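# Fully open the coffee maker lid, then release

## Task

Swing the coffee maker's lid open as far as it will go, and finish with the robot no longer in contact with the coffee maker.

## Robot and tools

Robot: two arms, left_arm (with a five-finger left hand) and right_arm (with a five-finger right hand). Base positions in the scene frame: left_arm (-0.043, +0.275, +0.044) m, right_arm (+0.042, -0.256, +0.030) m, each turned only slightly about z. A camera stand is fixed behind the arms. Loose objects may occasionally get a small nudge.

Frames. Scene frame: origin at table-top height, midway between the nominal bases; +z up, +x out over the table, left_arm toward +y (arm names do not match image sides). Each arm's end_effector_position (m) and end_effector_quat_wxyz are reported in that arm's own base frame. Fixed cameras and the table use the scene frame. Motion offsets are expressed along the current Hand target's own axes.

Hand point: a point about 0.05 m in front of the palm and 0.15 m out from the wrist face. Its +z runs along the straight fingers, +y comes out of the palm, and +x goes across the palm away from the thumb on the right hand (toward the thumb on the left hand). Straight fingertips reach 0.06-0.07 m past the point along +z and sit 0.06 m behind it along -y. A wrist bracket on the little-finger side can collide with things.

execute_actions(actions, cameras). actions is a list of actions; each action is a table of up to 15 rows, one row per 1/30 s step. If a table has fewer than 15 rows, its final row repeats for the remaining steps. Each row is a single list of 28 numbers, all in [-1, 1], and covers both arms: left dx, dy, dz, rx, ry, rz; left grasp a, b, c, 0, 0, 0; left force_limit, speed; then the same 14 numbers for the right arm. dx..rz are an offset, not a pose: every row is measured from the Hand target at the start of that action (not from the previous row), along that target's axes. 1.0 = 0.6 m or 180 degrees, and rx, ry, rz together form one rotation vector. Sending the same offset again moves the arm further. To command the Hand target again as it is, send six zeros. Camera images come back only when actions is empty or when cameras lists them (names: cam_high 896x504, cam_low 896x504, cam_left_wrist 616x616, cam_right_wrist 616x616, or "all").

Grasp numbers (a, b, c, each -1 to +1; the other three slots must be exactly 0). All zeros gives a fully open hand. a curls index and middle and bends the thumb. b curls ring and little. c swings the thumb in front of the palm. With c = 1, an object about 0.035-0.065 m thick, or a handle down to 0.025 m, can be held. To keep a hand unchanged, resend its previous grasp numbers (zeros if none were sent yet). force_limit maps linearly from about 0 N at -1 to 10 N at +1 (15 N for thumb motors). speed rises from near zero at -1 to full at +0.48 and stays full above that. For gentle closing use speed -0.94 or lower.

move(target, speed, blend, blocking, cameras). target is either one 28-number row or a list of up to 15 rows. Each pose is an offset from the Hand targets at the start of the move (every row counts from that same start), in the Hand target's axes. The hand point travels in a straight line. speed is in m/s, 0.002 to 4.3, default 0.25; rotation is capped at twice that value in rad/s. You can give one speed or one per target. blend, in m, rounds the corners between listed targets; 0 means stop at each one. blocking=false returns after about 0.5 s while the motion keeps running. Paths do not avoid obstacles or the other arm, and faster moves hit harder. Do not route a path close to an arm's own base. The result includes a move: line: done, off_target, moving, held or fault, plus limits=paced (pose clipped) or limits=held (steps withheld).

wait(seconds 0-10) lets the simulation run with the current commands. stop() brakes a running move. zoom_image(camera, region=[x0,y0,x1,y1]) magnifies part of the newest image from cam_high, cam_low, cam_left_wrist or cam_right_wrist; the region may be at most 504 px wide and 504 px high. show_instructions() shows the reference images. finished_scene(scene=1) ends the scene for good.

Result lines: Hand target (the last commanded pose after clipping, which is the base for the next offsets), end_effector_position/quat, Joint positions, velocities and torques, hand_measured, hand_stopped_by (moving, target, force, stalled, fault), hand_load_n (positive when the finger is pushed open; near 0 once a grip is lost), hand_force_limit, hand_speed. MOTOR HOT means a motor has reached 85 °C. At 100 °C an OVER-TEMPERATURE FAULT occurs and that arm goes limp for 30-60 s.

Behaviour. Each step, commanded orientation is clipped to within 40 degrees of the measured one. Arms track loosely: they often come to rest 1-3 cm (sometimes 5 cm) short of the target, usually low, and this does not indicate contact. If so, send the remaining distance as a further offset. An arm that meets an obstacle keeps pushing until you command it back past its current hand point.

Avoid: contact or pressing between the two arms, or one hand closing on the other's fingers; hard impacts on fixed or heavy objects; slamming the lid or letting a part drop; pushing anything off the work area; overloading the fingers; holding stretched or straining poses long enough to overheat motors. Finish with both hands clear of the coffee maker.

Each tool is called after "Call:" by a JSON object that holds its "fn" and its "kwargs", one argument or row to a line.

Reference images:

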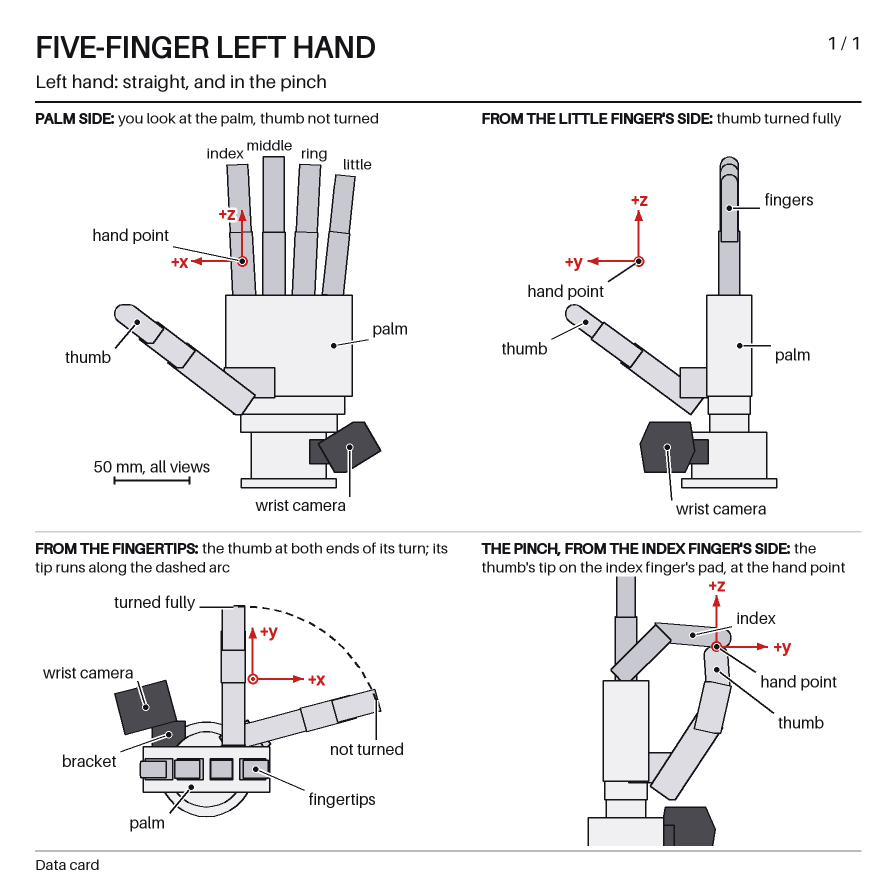

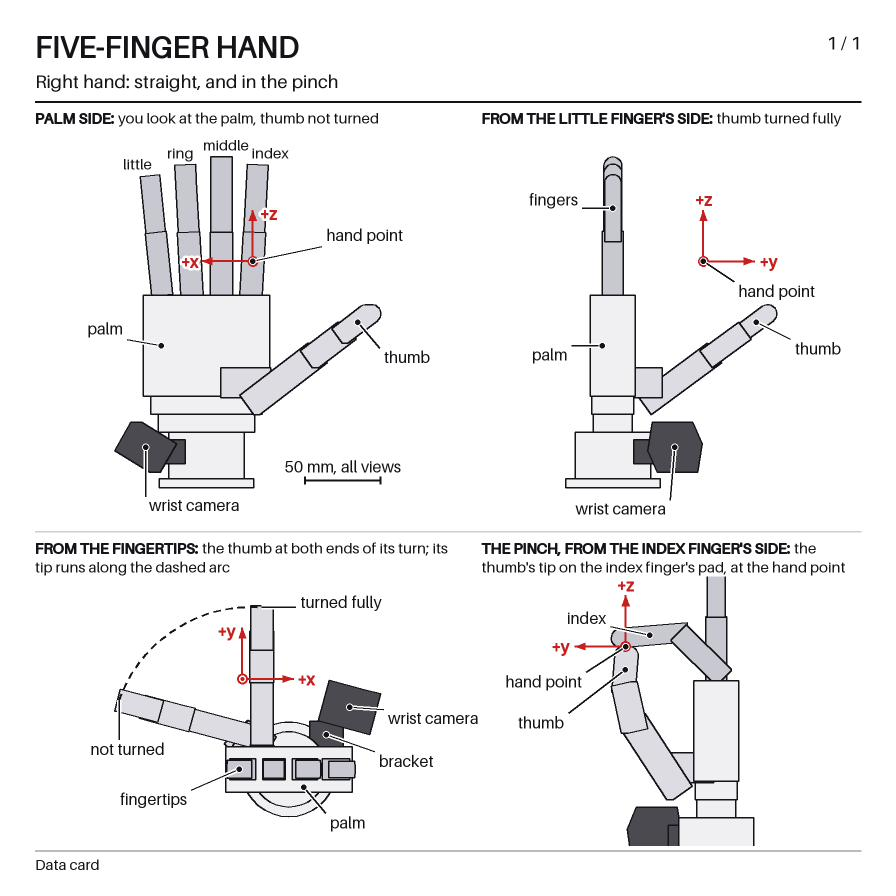

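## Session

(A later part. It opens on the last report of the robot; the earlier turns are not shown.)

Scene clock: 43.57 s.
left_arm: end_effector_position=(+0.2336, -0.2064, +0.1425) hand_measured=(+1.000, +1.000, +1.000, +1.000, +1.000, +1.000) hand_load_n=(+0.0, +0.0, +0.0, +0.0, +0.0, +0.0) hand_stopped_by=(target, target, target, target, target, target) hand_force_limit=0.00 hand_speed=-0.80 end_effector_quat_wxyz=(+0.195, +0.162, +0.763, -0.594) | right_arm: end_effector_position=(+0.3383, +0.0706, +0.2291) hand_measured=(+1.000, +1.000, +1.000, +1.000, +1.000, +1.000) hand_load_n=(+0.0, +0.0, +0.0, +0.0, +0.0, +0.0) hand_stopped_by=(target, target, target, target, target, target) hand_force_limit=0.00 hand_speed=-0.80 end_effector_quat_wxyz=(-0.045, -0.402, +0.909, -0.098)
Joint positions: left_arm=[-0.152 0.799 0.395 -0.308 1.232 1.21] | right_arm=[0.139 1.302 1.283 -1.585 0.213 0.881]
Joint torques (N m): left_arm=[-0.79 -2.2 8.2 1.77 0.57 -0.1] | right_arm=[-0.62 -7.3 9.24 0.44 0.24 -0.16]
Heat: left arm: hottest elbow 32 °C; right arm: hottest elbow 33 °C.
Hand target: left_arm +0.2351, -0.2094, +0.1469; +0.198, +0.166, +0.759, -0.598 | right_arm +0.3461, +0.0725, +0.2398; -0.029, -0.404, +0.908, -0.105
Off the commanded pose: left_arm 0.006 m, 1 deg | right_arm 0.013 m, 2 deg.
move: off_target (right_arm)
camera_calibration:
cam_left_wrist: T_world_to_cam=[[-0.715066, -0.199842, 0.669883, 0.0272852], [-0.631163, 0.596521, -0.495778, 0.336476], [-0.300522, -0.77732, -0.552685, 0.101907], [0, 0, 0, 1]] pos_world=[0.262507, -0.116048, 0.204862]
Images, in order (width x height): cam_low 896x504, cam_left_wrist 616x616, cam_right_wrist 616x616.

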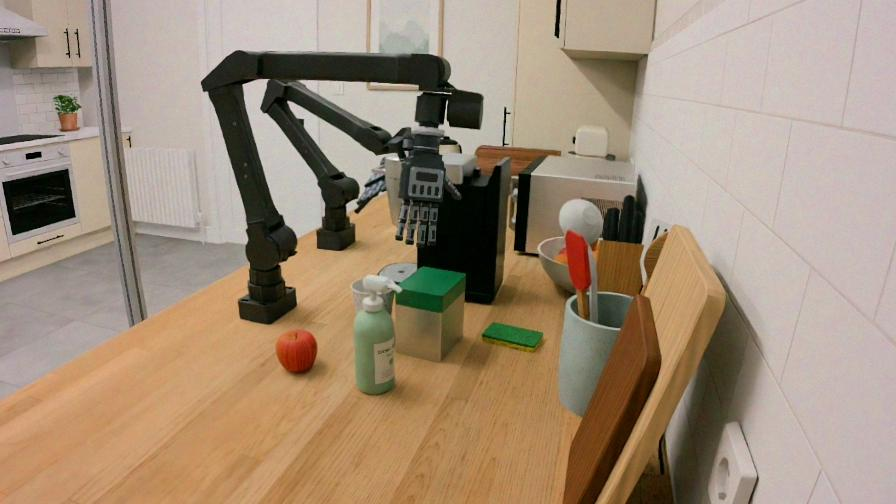

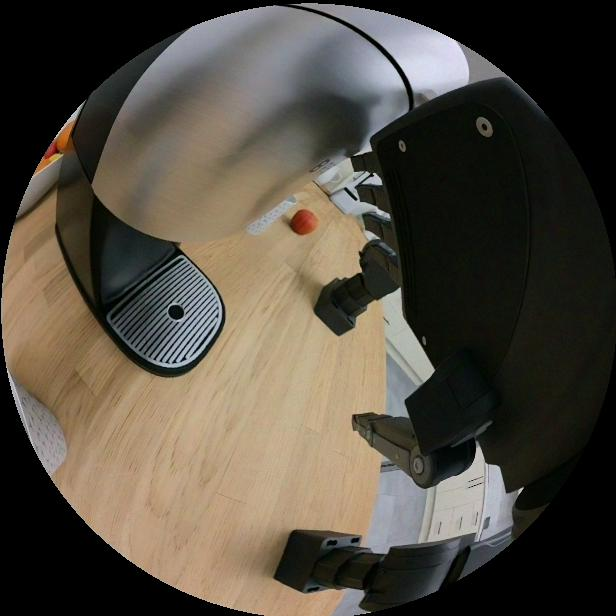

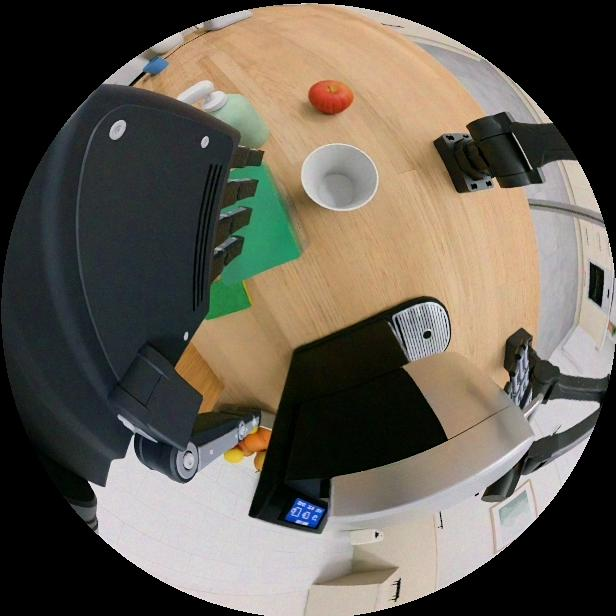

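Call:
{"fn": "move", "kwargs": {
  "target": [
    [0.0098,-0.0312,-0.0072,0,0,0,0,0,0,0,0,0,0,-0.8,0,0,0,0,0,0,0,0,0,0,0,0,0,-0.8],
    [-0.0536,-0.1313,-0.0321,0,0,0,0,0,0,0,0,0,0,-0.8,0,0,0,0,0,0,0,0,0,0,0,0,0,-0.8]
  ],
  "speed": [0.06,0.06],
  "blend": [0.01,0],
  "cameras": ["all"]
}}

Scene clock: 47.33 s.
left_arm: end_effector_position=(+0.2145, -0.2077, +0.2043) hand_measured=(+1.000, +1.000, +1.000, +1.000, +1.000, +1.000) hand_load_n=(+0.0, -0.5, +0.0, +0.0, +0.0, -0.5) hand_stopped_by=(target, target, target, target, target, target) hand_force_limit=0.00 hand_speed=-0.80 end_effector_quat_wxyz=(+0.180, +0.154, +0.767, -0.597) | right_arm: end_effector_position=(+0.3383, +0.0706, +0.2291) hand_measured=(+1.000, +1.000, +1.000, +1.000, +1.000, +1.000) hand_load_n=(+0.0, +0.0, +0.0, +0.0, +0.0, +0.0) hand_stopped_by=(target, target, target, target, target, target) hand_force_limit=0.00 hand_speed=-0.80 end_effector_quat_wxyz=(-0.045, -0.402, +0.909, -0.098)
Joint positions: left_arm=[-0.171 0.666 0.519 -0.569 1.225 1.176] | right_arm=[0.139 1.302 1.283 -1.585 0.213 0.881]
Joint torques (N m): left_arm=[-0.09 -1.85 13.15 0.47 0.55 -0.04] | right_arm=[-0.5 -7.36 9.2 0.4 0.25 -0.17]
Heat: left arm: hottest elbow 32 °C; right arm: hottest elbow 33 °C.
Hand target: left_arm +0.2224, -0.2094, +0.2333; +0.198, +0.166, +0.759, -0.598 | right_arm +0.3461, +0.0725, +0.2398; -0.029, -0.404, +0.908, -0.105
Off the commanded pose: left_arm 0.030 m, 3 deg | right_arm 0.013 m, 2 deg.
move: off_target (left_arm, right_arm)
camera_calibration:
cam_left_wrist: T_world_to_cam=[[-0.692195, -0.197661, 0.694115, -0.0373178], [-0.64505, 0.600798, -0.472178, 0.354852], [-0.323692, -0.774579, -0.54337, 0.132877], [0, 0, 0, 1]] pos_world=[0.246077, -0.117647, 0.265657]

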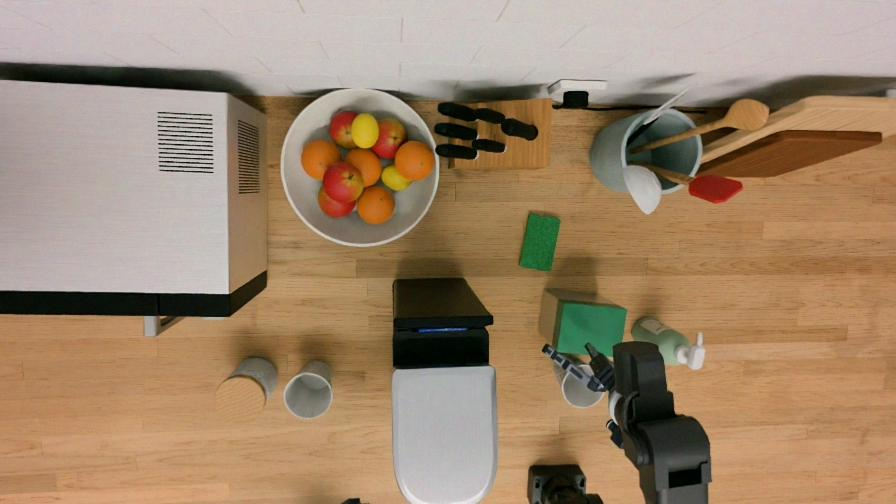

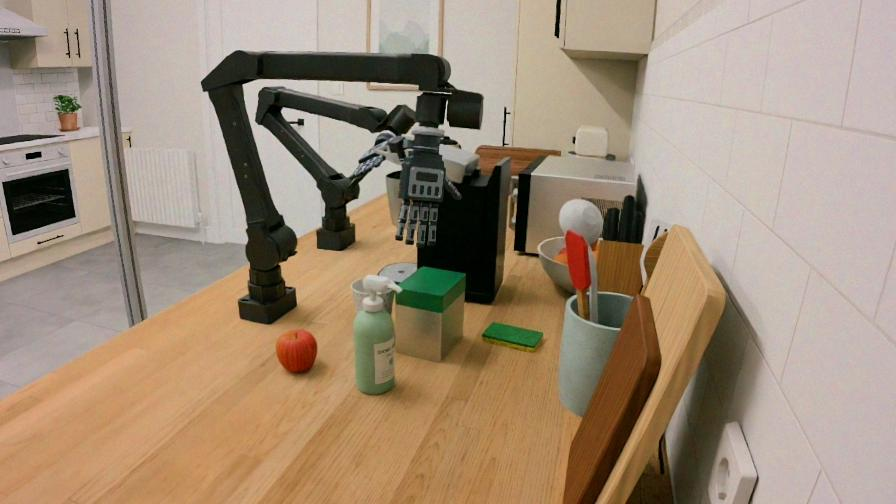

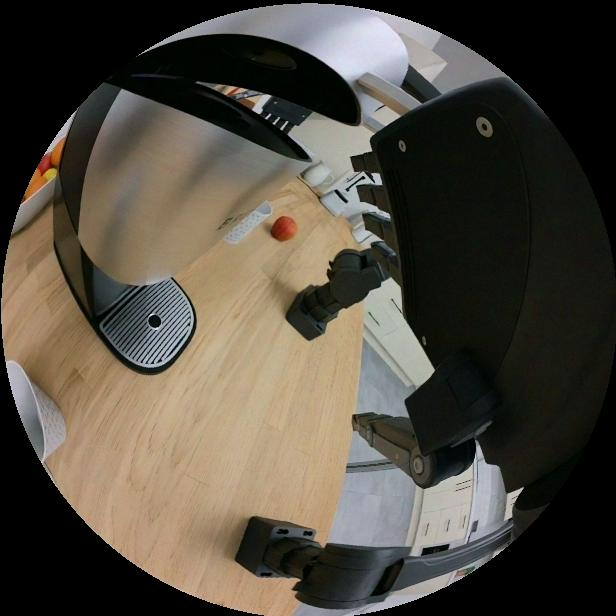

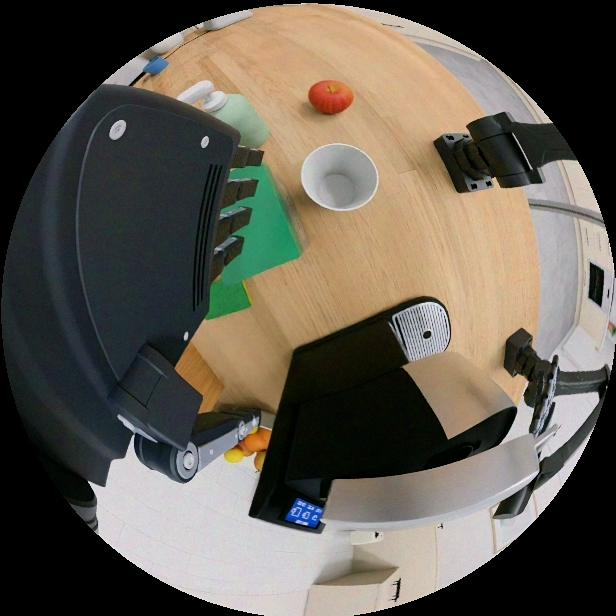

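Call:
{"fn": "move", "kwargs": {
  "target": [
    [-0.102,-0.1002,-0.0255,0,0,0,0,0,0,0,0,0,0,-0.8,0,0,0,0,0,0,0,0,0,0,0,0,0,-0.8],
    [-0.198,-0.1545,-0.04,0,0,0,0,0,0,0,0,0,0,-0.8,0,0,0,0,0,0,0,0,0,0,0,0,0,-0.8],
    [-0.2975,-0.1825,-0.0482,0,0,0,0,0,0,0,0,0,0,-0.8,0,0,0,0,0,0,0,0,0,0,0,0,0,-0.8]
  ],
  "speed": 0.1,
  "blend": [0.03,0.03,0],
  "cameras": ["all"]
}}

Scene clock: 50.97 s.
left_arm: end_effector_position=(+0.3138, -0.2119, +0.3990) hand_measured=(+1.000, +1.000, +1.000, +1.000, +1.000, +1.000) hand_load_n=(+0.0, +0.0, +0.0, +0.0, +0.0, -0.5) hand_stopped_by=(target, target, target, target, target, target) hand_force_limit=0.00 hand_speed=-0.80 end_effector_quat_wxyz=(+0.179, +0.153, +0.765, -0.599) | right_arm: end_effector_position=(+0.3383, +0.0706, +0.2291) hand_measured=(+1.000, +1.000, +1.000, +1.000, +1.000, +1.000) hand_load_n=(+0.0, +0.0, +0.0, +0.0, +0.0, +0.0) hand_stopped_by=(target, target, target, target, target, target) hand_force_limit=0.00 hand_speed=-0.80 end_effector_quat_wxyz=(-0.045, -0.402, +0.909, -0.098)
Joint positions: left_arm=[-0.126 0.996 1.194 -0.998 1.261 1.264] | right_arm=[0.139 1.302 1.283 -1.585 0.213 0.881]
Joint torques (N m): left_arm=[0.44 -4.13 12.75 0.46 0.8 0.14] | right_arm=[-0.15 -7.3 9.24 0.4 0.23 -0.15]
Heat: left arm: hottest elbow 32 °C; right arm: hottest elbow 34 °C.
Hand target: left_arm +0.3204, -0.2092, +0.4206; +0.198, +0.166, +0.759, -0.598 | right_arm +0.3461, +0.0725, +0.2398; -0.029, -0.404, +0.908, -0.105
Off the commanded pose: left_arm 0.023 m, 3 deg | right_arm 0.013 m, 2 deg.
move: off_target (left_arm, right_arm)
camera_calibration:
cam_left_wrist: T_world_to_cam=[[-0.690963, -0.193404, 0.696538, -0.105135], [-0.645116, 0.599746, -0.473423, 0.513652], [-0.326184, -0.776466, -0.53917, 0.266264], [0, 0, 0, 1]] pos_world=[0.345572, -0.121649, 0.459967]

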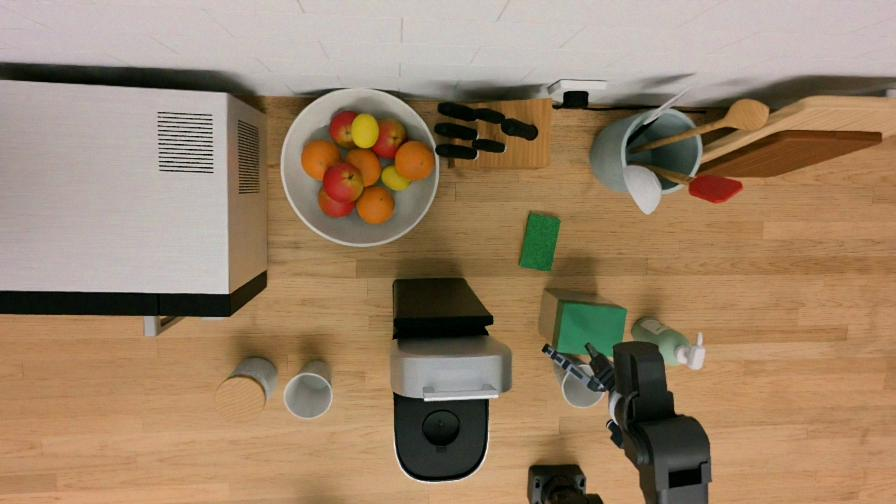

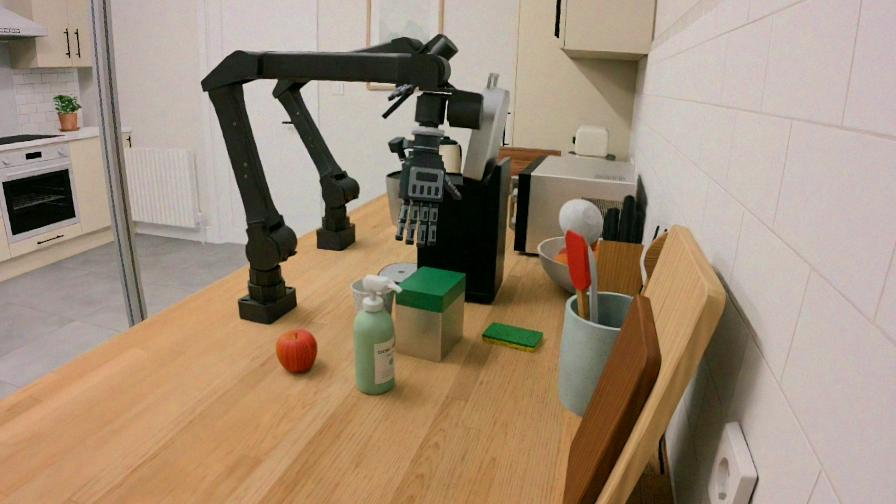

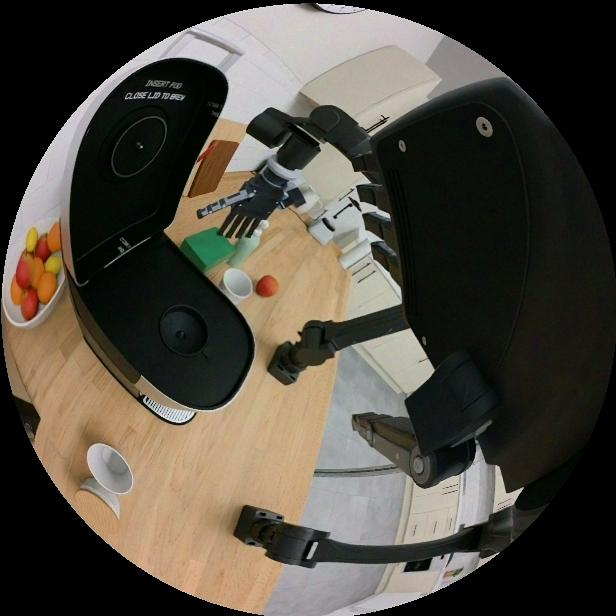

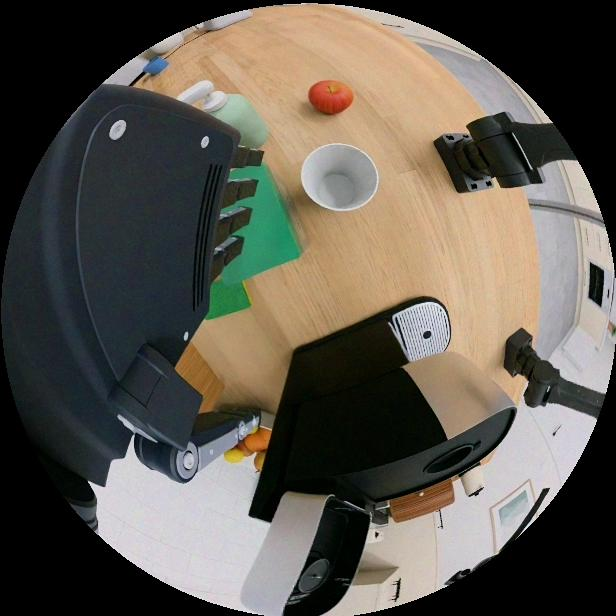

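Call:
{"fn": "wait", "kwargs": {
  "seconds": 0.2,
  "cameras": ["all"]
}}

Call:
{"fn": "zoom_image", "kwargs": {
  "camera": "cam_low",
  "region": [370, 40, 550, 220]
}}

Call:
{"fn": "zoom_image", "kwargs": {
  "camera": "cam_left_wrist",
  "region": [20, 20, 300, 300]
}}

Call:
{"fn": "zoom_image", "kwargs": {
  "camera": "cam_high",
  "region": [350, 260, 550, 460]
}}

Call:
{"fn": "zoom_image", "kwargs": {
  "camera": "cam_right_wrist",
  "region": [230, 400, 430, 616]
}}

Scene clock: 51.50 s.
left_arm: end_effector_position=(+0.3138, -0.2119, +0.3990) hand_measured=(+1.000, +1.000, +1.000, +1.000, +1.000, +1.000) hand_load_n=(+0.0, +0.0, +0.0, +0.0, +0.0, +0.0) hand_stopped_by=(target, target, target, target, target, target) hand_force_limit=0.00 hand_speed=-0.80 end_effector_quat_wxyz=(+0.179, +0.153, +0.765, -0.599) | right_arm: end_effector_position=(+0.3383, +0.0706, +0.2291) hand_measured=(+1.000, +1.000, +1.000, +1.000, +1.000, +1.000) hand_load_n=(+0.0, +0.0, +0.0, +0.0, +0.0, +0.0) hand_stopped_by=(target, target, target, target, target, target) hand_force_limit=0.00 hand_speed=-0.80 end_effector_quat_wxyz=(-0.045, -0.402, +0.909, -0.098)
Joint positions: left_arm=[-0.126 0.996 1.194 -0.998 1.261 1.264] | right_arm=[0.139 1.302 1.283 -1.585 0.213 0.881]
Joint torques (N m): left_arm=[0.73 -4.37 12.64 0.35 0.87 0.13] | right_arm=[-0.15 -7.18 9.22 0.44 0.24 -0.15]
Heat: left arm: hottest elbow 32 °C; right arm: hottest elbow 34 °C.
Hand target: left_arm +0.3204, -0.2092, +0.4206; +0.198, +0.166, +0.759, -0.598 | right_arm +0.3461, +0.0725, +0.2398; -0.029, -0.404, +0.908, -0.105
Off the commanded pose: left_arm 0.023 m, 3 deg | right_arm 0.013 m, 2 deg.
wait: 0.20 s; at rest from the start
camera_calibration:
cam_left_wrist: T_world_to_cam=[[-0.690963, -0.193404, 0.696538, -0.105135], [-0.645116, 0.599746, -0.473423, 0.513652], [-0.326184, -0.776466, -0.53917, 0.266264], [0, 0, 0, 1]] pos_world=[0.345572, -0.121649, 0.459967]

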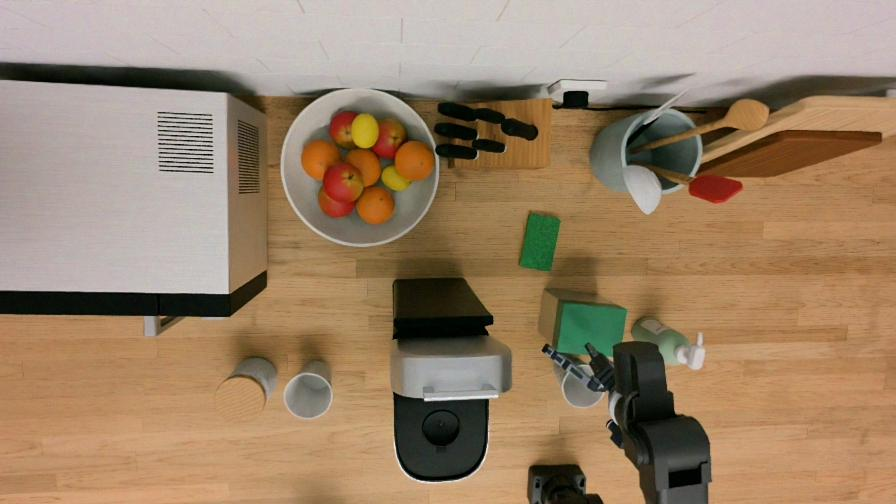

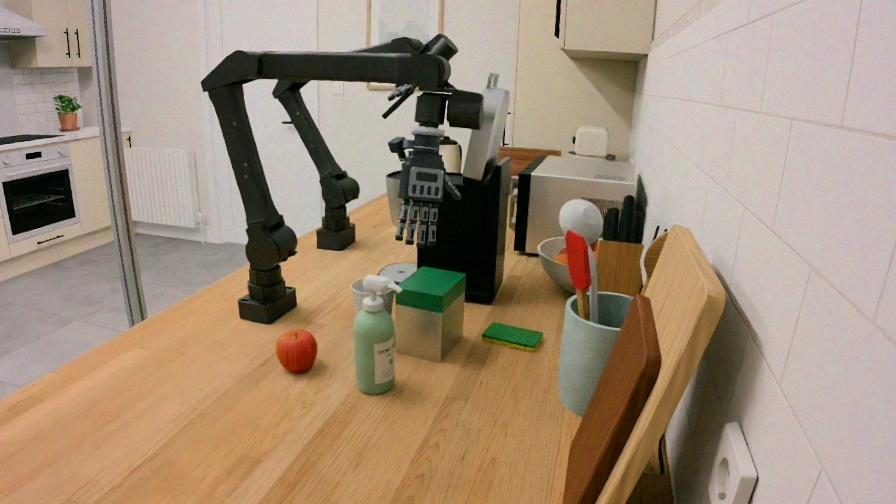

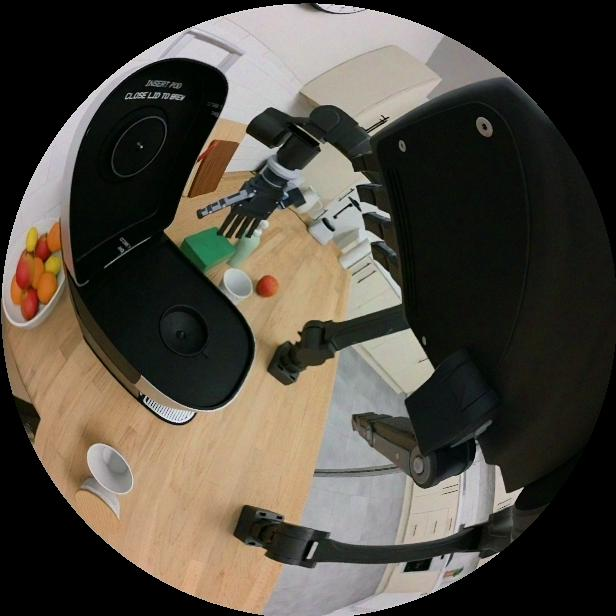

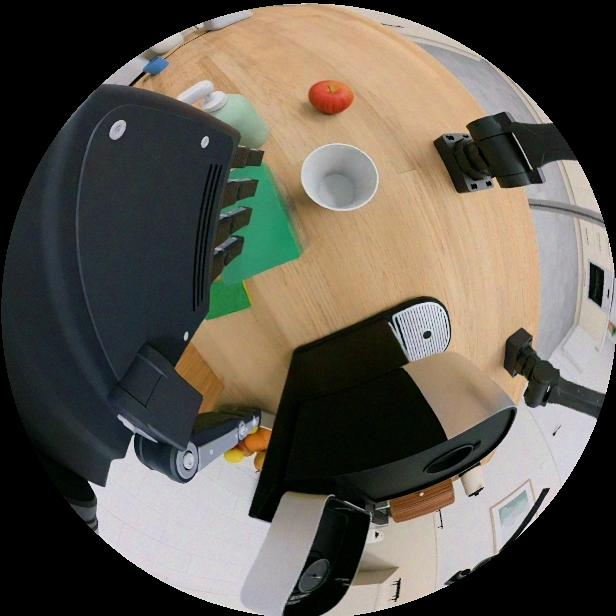

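Scaled by 2.800.

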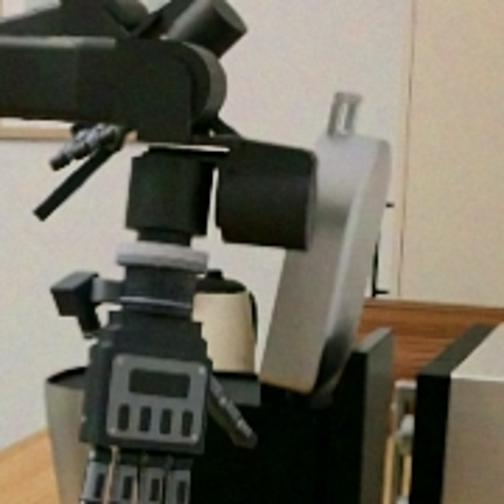

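Scaled by 1.800 from the camera's 616x616 image, which has a finer 880x880 frame.

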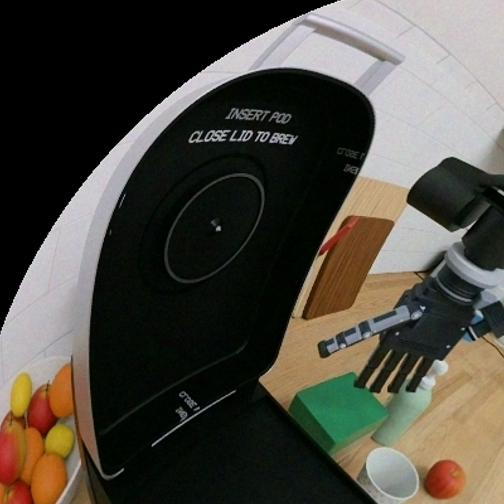

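Scaled by 2.520.

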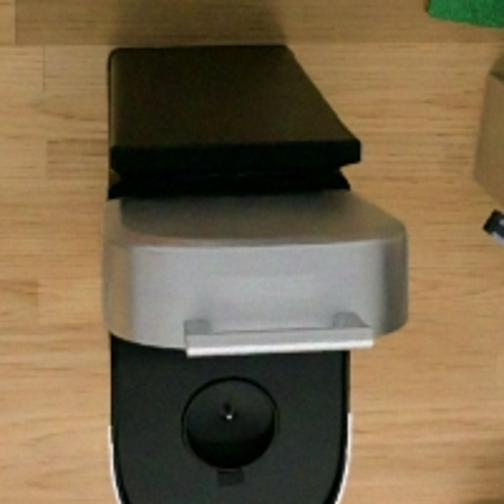

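Scaled by 2.333 from the camera's 616x616 image, which has a finer 880x880 frame.

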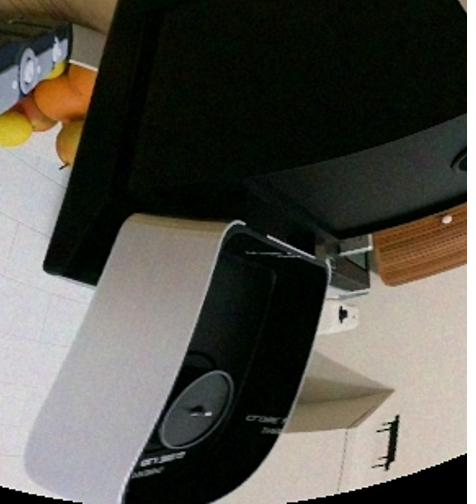

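Call:
{"fn": "move", "kwargs": {
  "target": [-0.2599,0.0189,0.0002,0,0,0,0,0,0,0,0,0,0,-0.8,0,0,0,0,0,0,0,0,0,0,0,0,0,-0.8],
  "speed": 0.18,
  "cameras": ["cam_high","cam_low","cam_left_wrist"]
}}

Call:
{"fn": "zoom_image", "kwargs": {
  "camera": "cam_low",
  "region": [370, 40, 550, 220]
}}

Call:
{"fn": "zoom_image", "kwargs": {
  "camera": "cam_high",
  "region": [350, 260, 550, 460]
}}

Scene clock: 55.00 s.
left_arm: end_effector_position=(+0.4551, -0.2123, +0.4717) hand_measured=(+1.000, +1.000, +1.000, +1.000, +1.000, +1.000) hand_load_n=(+0.0, +0.0, +0.0, +0.0, +0.0, +0.0) hand_stopped_by=(target, target, target, target, target, target) hand_force_limit=0.00 hand_speed=-0.80 end_effector_quat_wxyz=(+0.182, +0.154, +0.764, -0.599) | right_arm: end_effector_position=(+0.3383, +0.0706, +0.2291) hand_measured=(+1.000, +1.000, +1.000, +1.000, +1.000, +1.000) hand_load_n=(+0.0, +0.0, +0.0, +0.0, +0.0, +0.0) hand_stopped_by=(target, target, target, target, target, target) hand_force_limit=0.00 hand_speed=-0.80 end_effector_quat_wxyz=(-0.045, -0.402, +0.909, -0.098)
Joint positions: left_arm=[-0.086 1.413 1.737 -1.207 1.287 1.356] | right_arm=[0.139 1.302 1.283 -1.585 0.213 0.881]
Joint torques (N m): left_arm=[0.5 -10.4 12.4 0.28 0.9 0.12] | right_arm=[-0.26 -7.53 9.22 0.39 0.26 -0.15]
Heat: left arm: hottest elbow 33 °C; right arm: hottest elbow 34 °C.
Hand target: left_arm +0.4610, -0.2092, +0.4889; +0.198, +0.166, +0.759, -0.598 | right_arm +0.3461, +0.0725, +0.2398; -0.029, -0.404, +0.908, -0.105
Off the commanded pose: left_arm 0.019 m, 2 deg | right_arm 0.013 m, 2 deg.
move: off_target (left_arm, right_arm)
camera_calibration:
cam_left_wrist: T_world_to_cam=[[-0.693937, -0.193651, 0.693506, -0.0554711], [-0.644231, 0.597154, -0.477884, 0.640488], [-0.321588, -0.7784, -0.539143, 0.348744], [0, 0, 0, 1]] pos_world=[0.48628, -0.12175, 0.532571]
Images, in order (width x height): cam_high 896x504, cam_low 896x504, cam_left_wrist 616x616.

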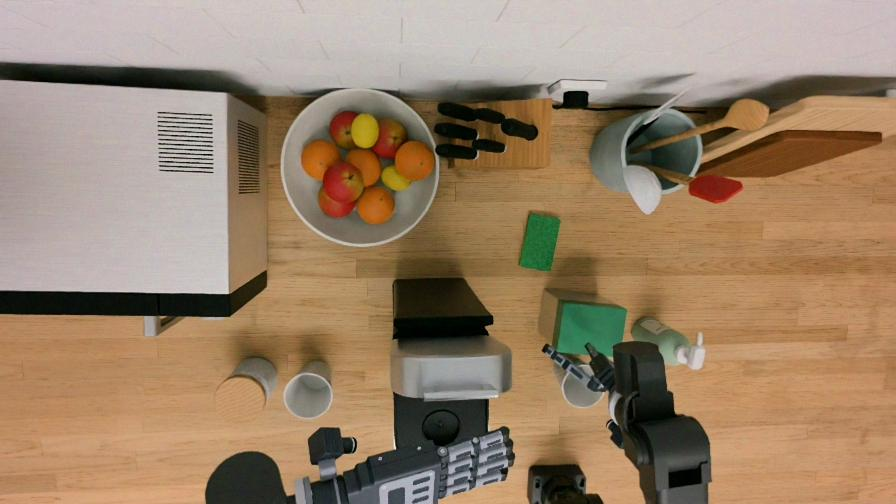

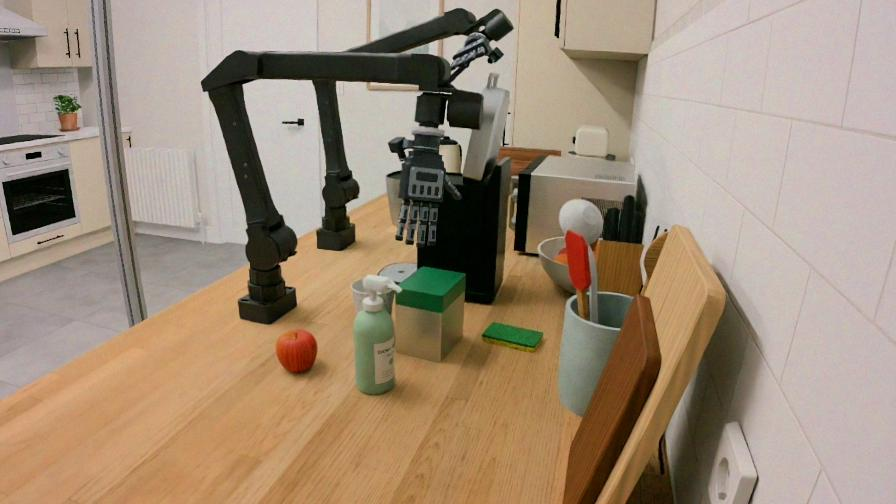

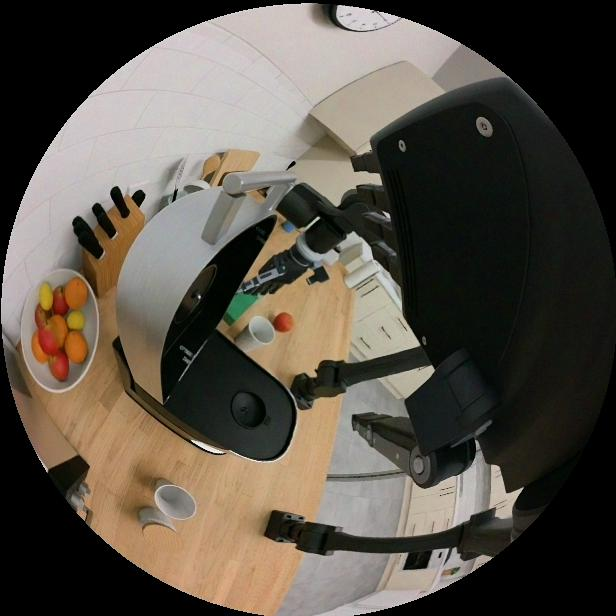

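Scaled by 2.800.

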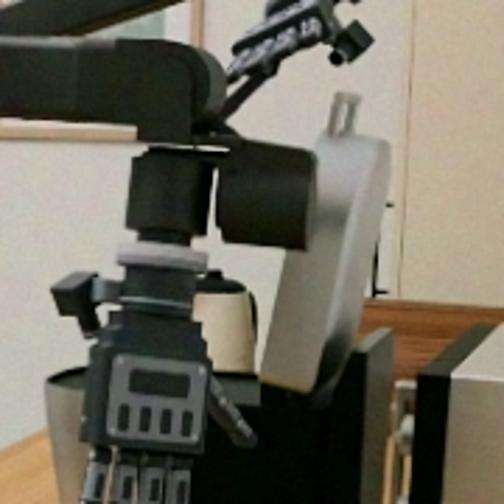

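Scaled by 2.520.

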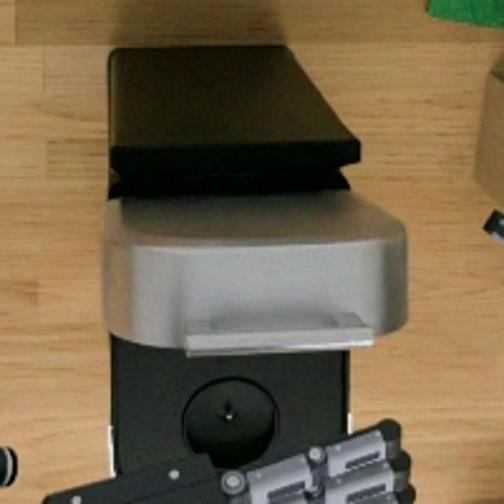

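Call:
{"fn": "move", "kwargs": {
  "target": [-0.0722,0.0408,0.0085,0,0,0,0,0,0,0,0,0,0,-0.8,0,0,0,0,0,0,0,0,0,0,0,0,0,-0.8],
  "speed": 0.05,
  "cameras": ["cam_high","cam_low","cam_left_wrist"]
}}

Call:
{"fn": "zoom_image", "kwargs": {
  "camera": "cam_low",
  "region": [370, 40, 550, 220]
}}

Call:
{"fn": "zoom_image", "kwargs": {
  "camera": "cam_high",
  "region": [350, 260, 550, 460]
}}

Scene clock: 57.50 s.
left_arm: end_effector_position=(+0.5028, -0.2141, +0.4749) hand_measured=(+1.000, +1.000, +1.000, +1.000, +1.000, +1.000) hand_load_n=(+0.0, +0.0, +0.0, +0.0, +0.0, -0.5) hand_stopped_by=(target, target, target, target, target, target) hand_force_limit=0.00 hand_speed=-0.80 end_effector_quat_wxyz=(+0.184, +0.156, +0.764, -0.599) | right_arm: end_effector_position=(+0.3383, +0.0706, +0.2291) hand_measured=(+1.000, +1.000, +1.000, +1.000, +1.000, +1.000) hand_load_n=(+0.0, +0.0, +0.0, +0.0, +0.0, +0.0) hand_stopped_by=(target, target, target, target, target, target) hand_force_limit=0.00 hand_speed=-0.80 end_effector_quat_wxyz=(-0.045, -0.402, +0.909, -0.098)
Joint positions: left_arm=[-0.082 1.546 1.894 -1.244 1.291 1.376] | right_arm=[0.139 1.302 1.283 -1.585 0.213 0.881]
Joint torques (N m): left_arm=[0.03 -12.22 12.29 0.4 0.93 0.13] | right_arm=[-0.38 -7.3 9.25 0.46 0.25 -0.16]
Heat: left arm: hottest elbow 33 °C; right arm: hottest elbow 34 °C.
Hand target: left_arm +0.5111, -0.2092, +0.4889; +0.198, +0.166, +0.759, -0.598 | right_arm +0.3461, +0.0725, +0.2398; -0.029, -0.404, +0.908, -0.105
Off the commanded pose: left_arm 0.017 m, 2 deg | right_arm 0.013 m, 2 deg.
move: off_target (left_arm, right_arm)
camera_calibration:
cam_left_wrist: T_world_to_cam=[[-0.698017, -0.19302, 0.689576, -0.0208019], [-0.640664, 0.598507, -0.480977, 0.673832], [-0.319878, -0.777516, -0.54143, 0.364827], [0, 0, 0, 1]] pos_world=[0.53388, -0.12365, 0.53597]
Images, in order (width x height): cam_high 896x504, cam_low 896x504, cam_left_wrist 616x616.

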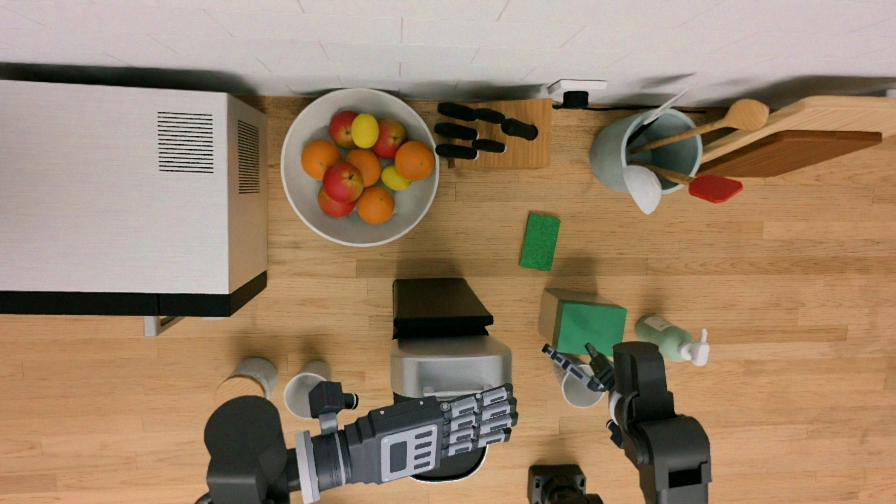

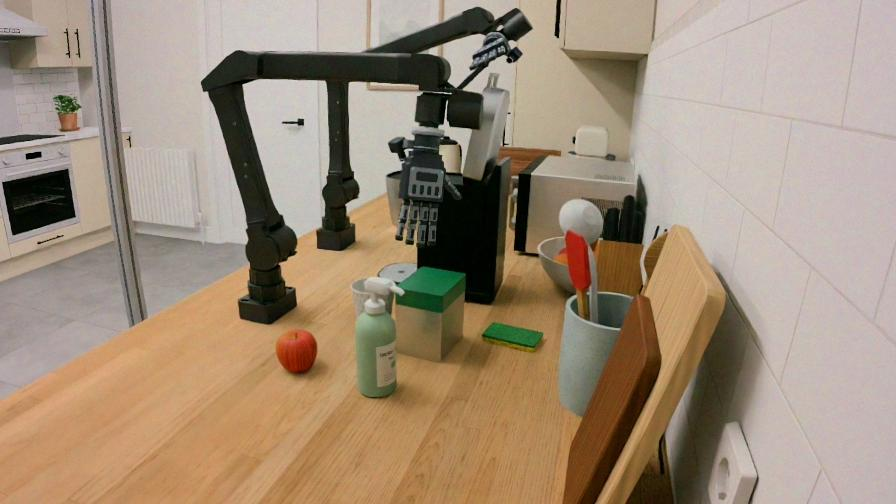

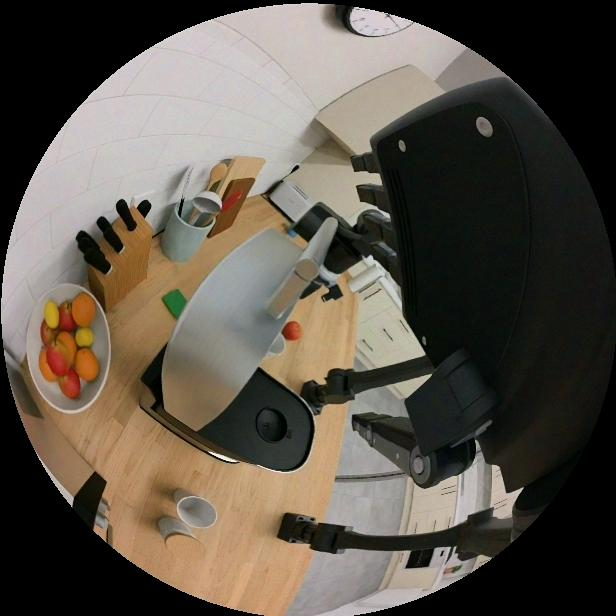

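Scaled by 2.800.

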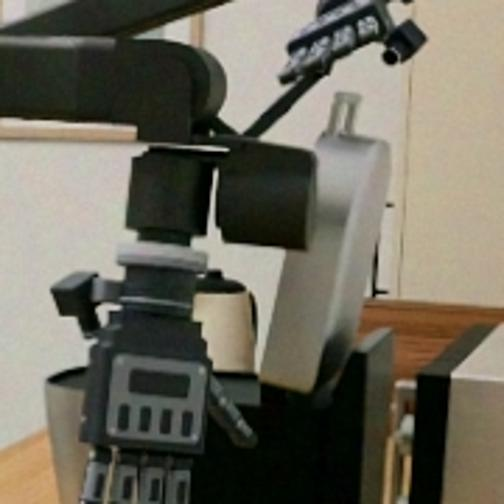

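Scaled by 2.520.

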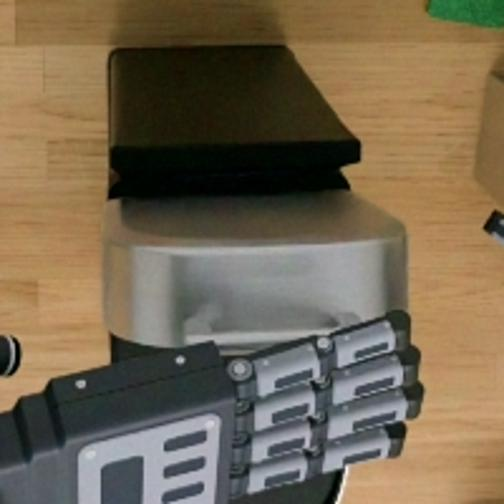

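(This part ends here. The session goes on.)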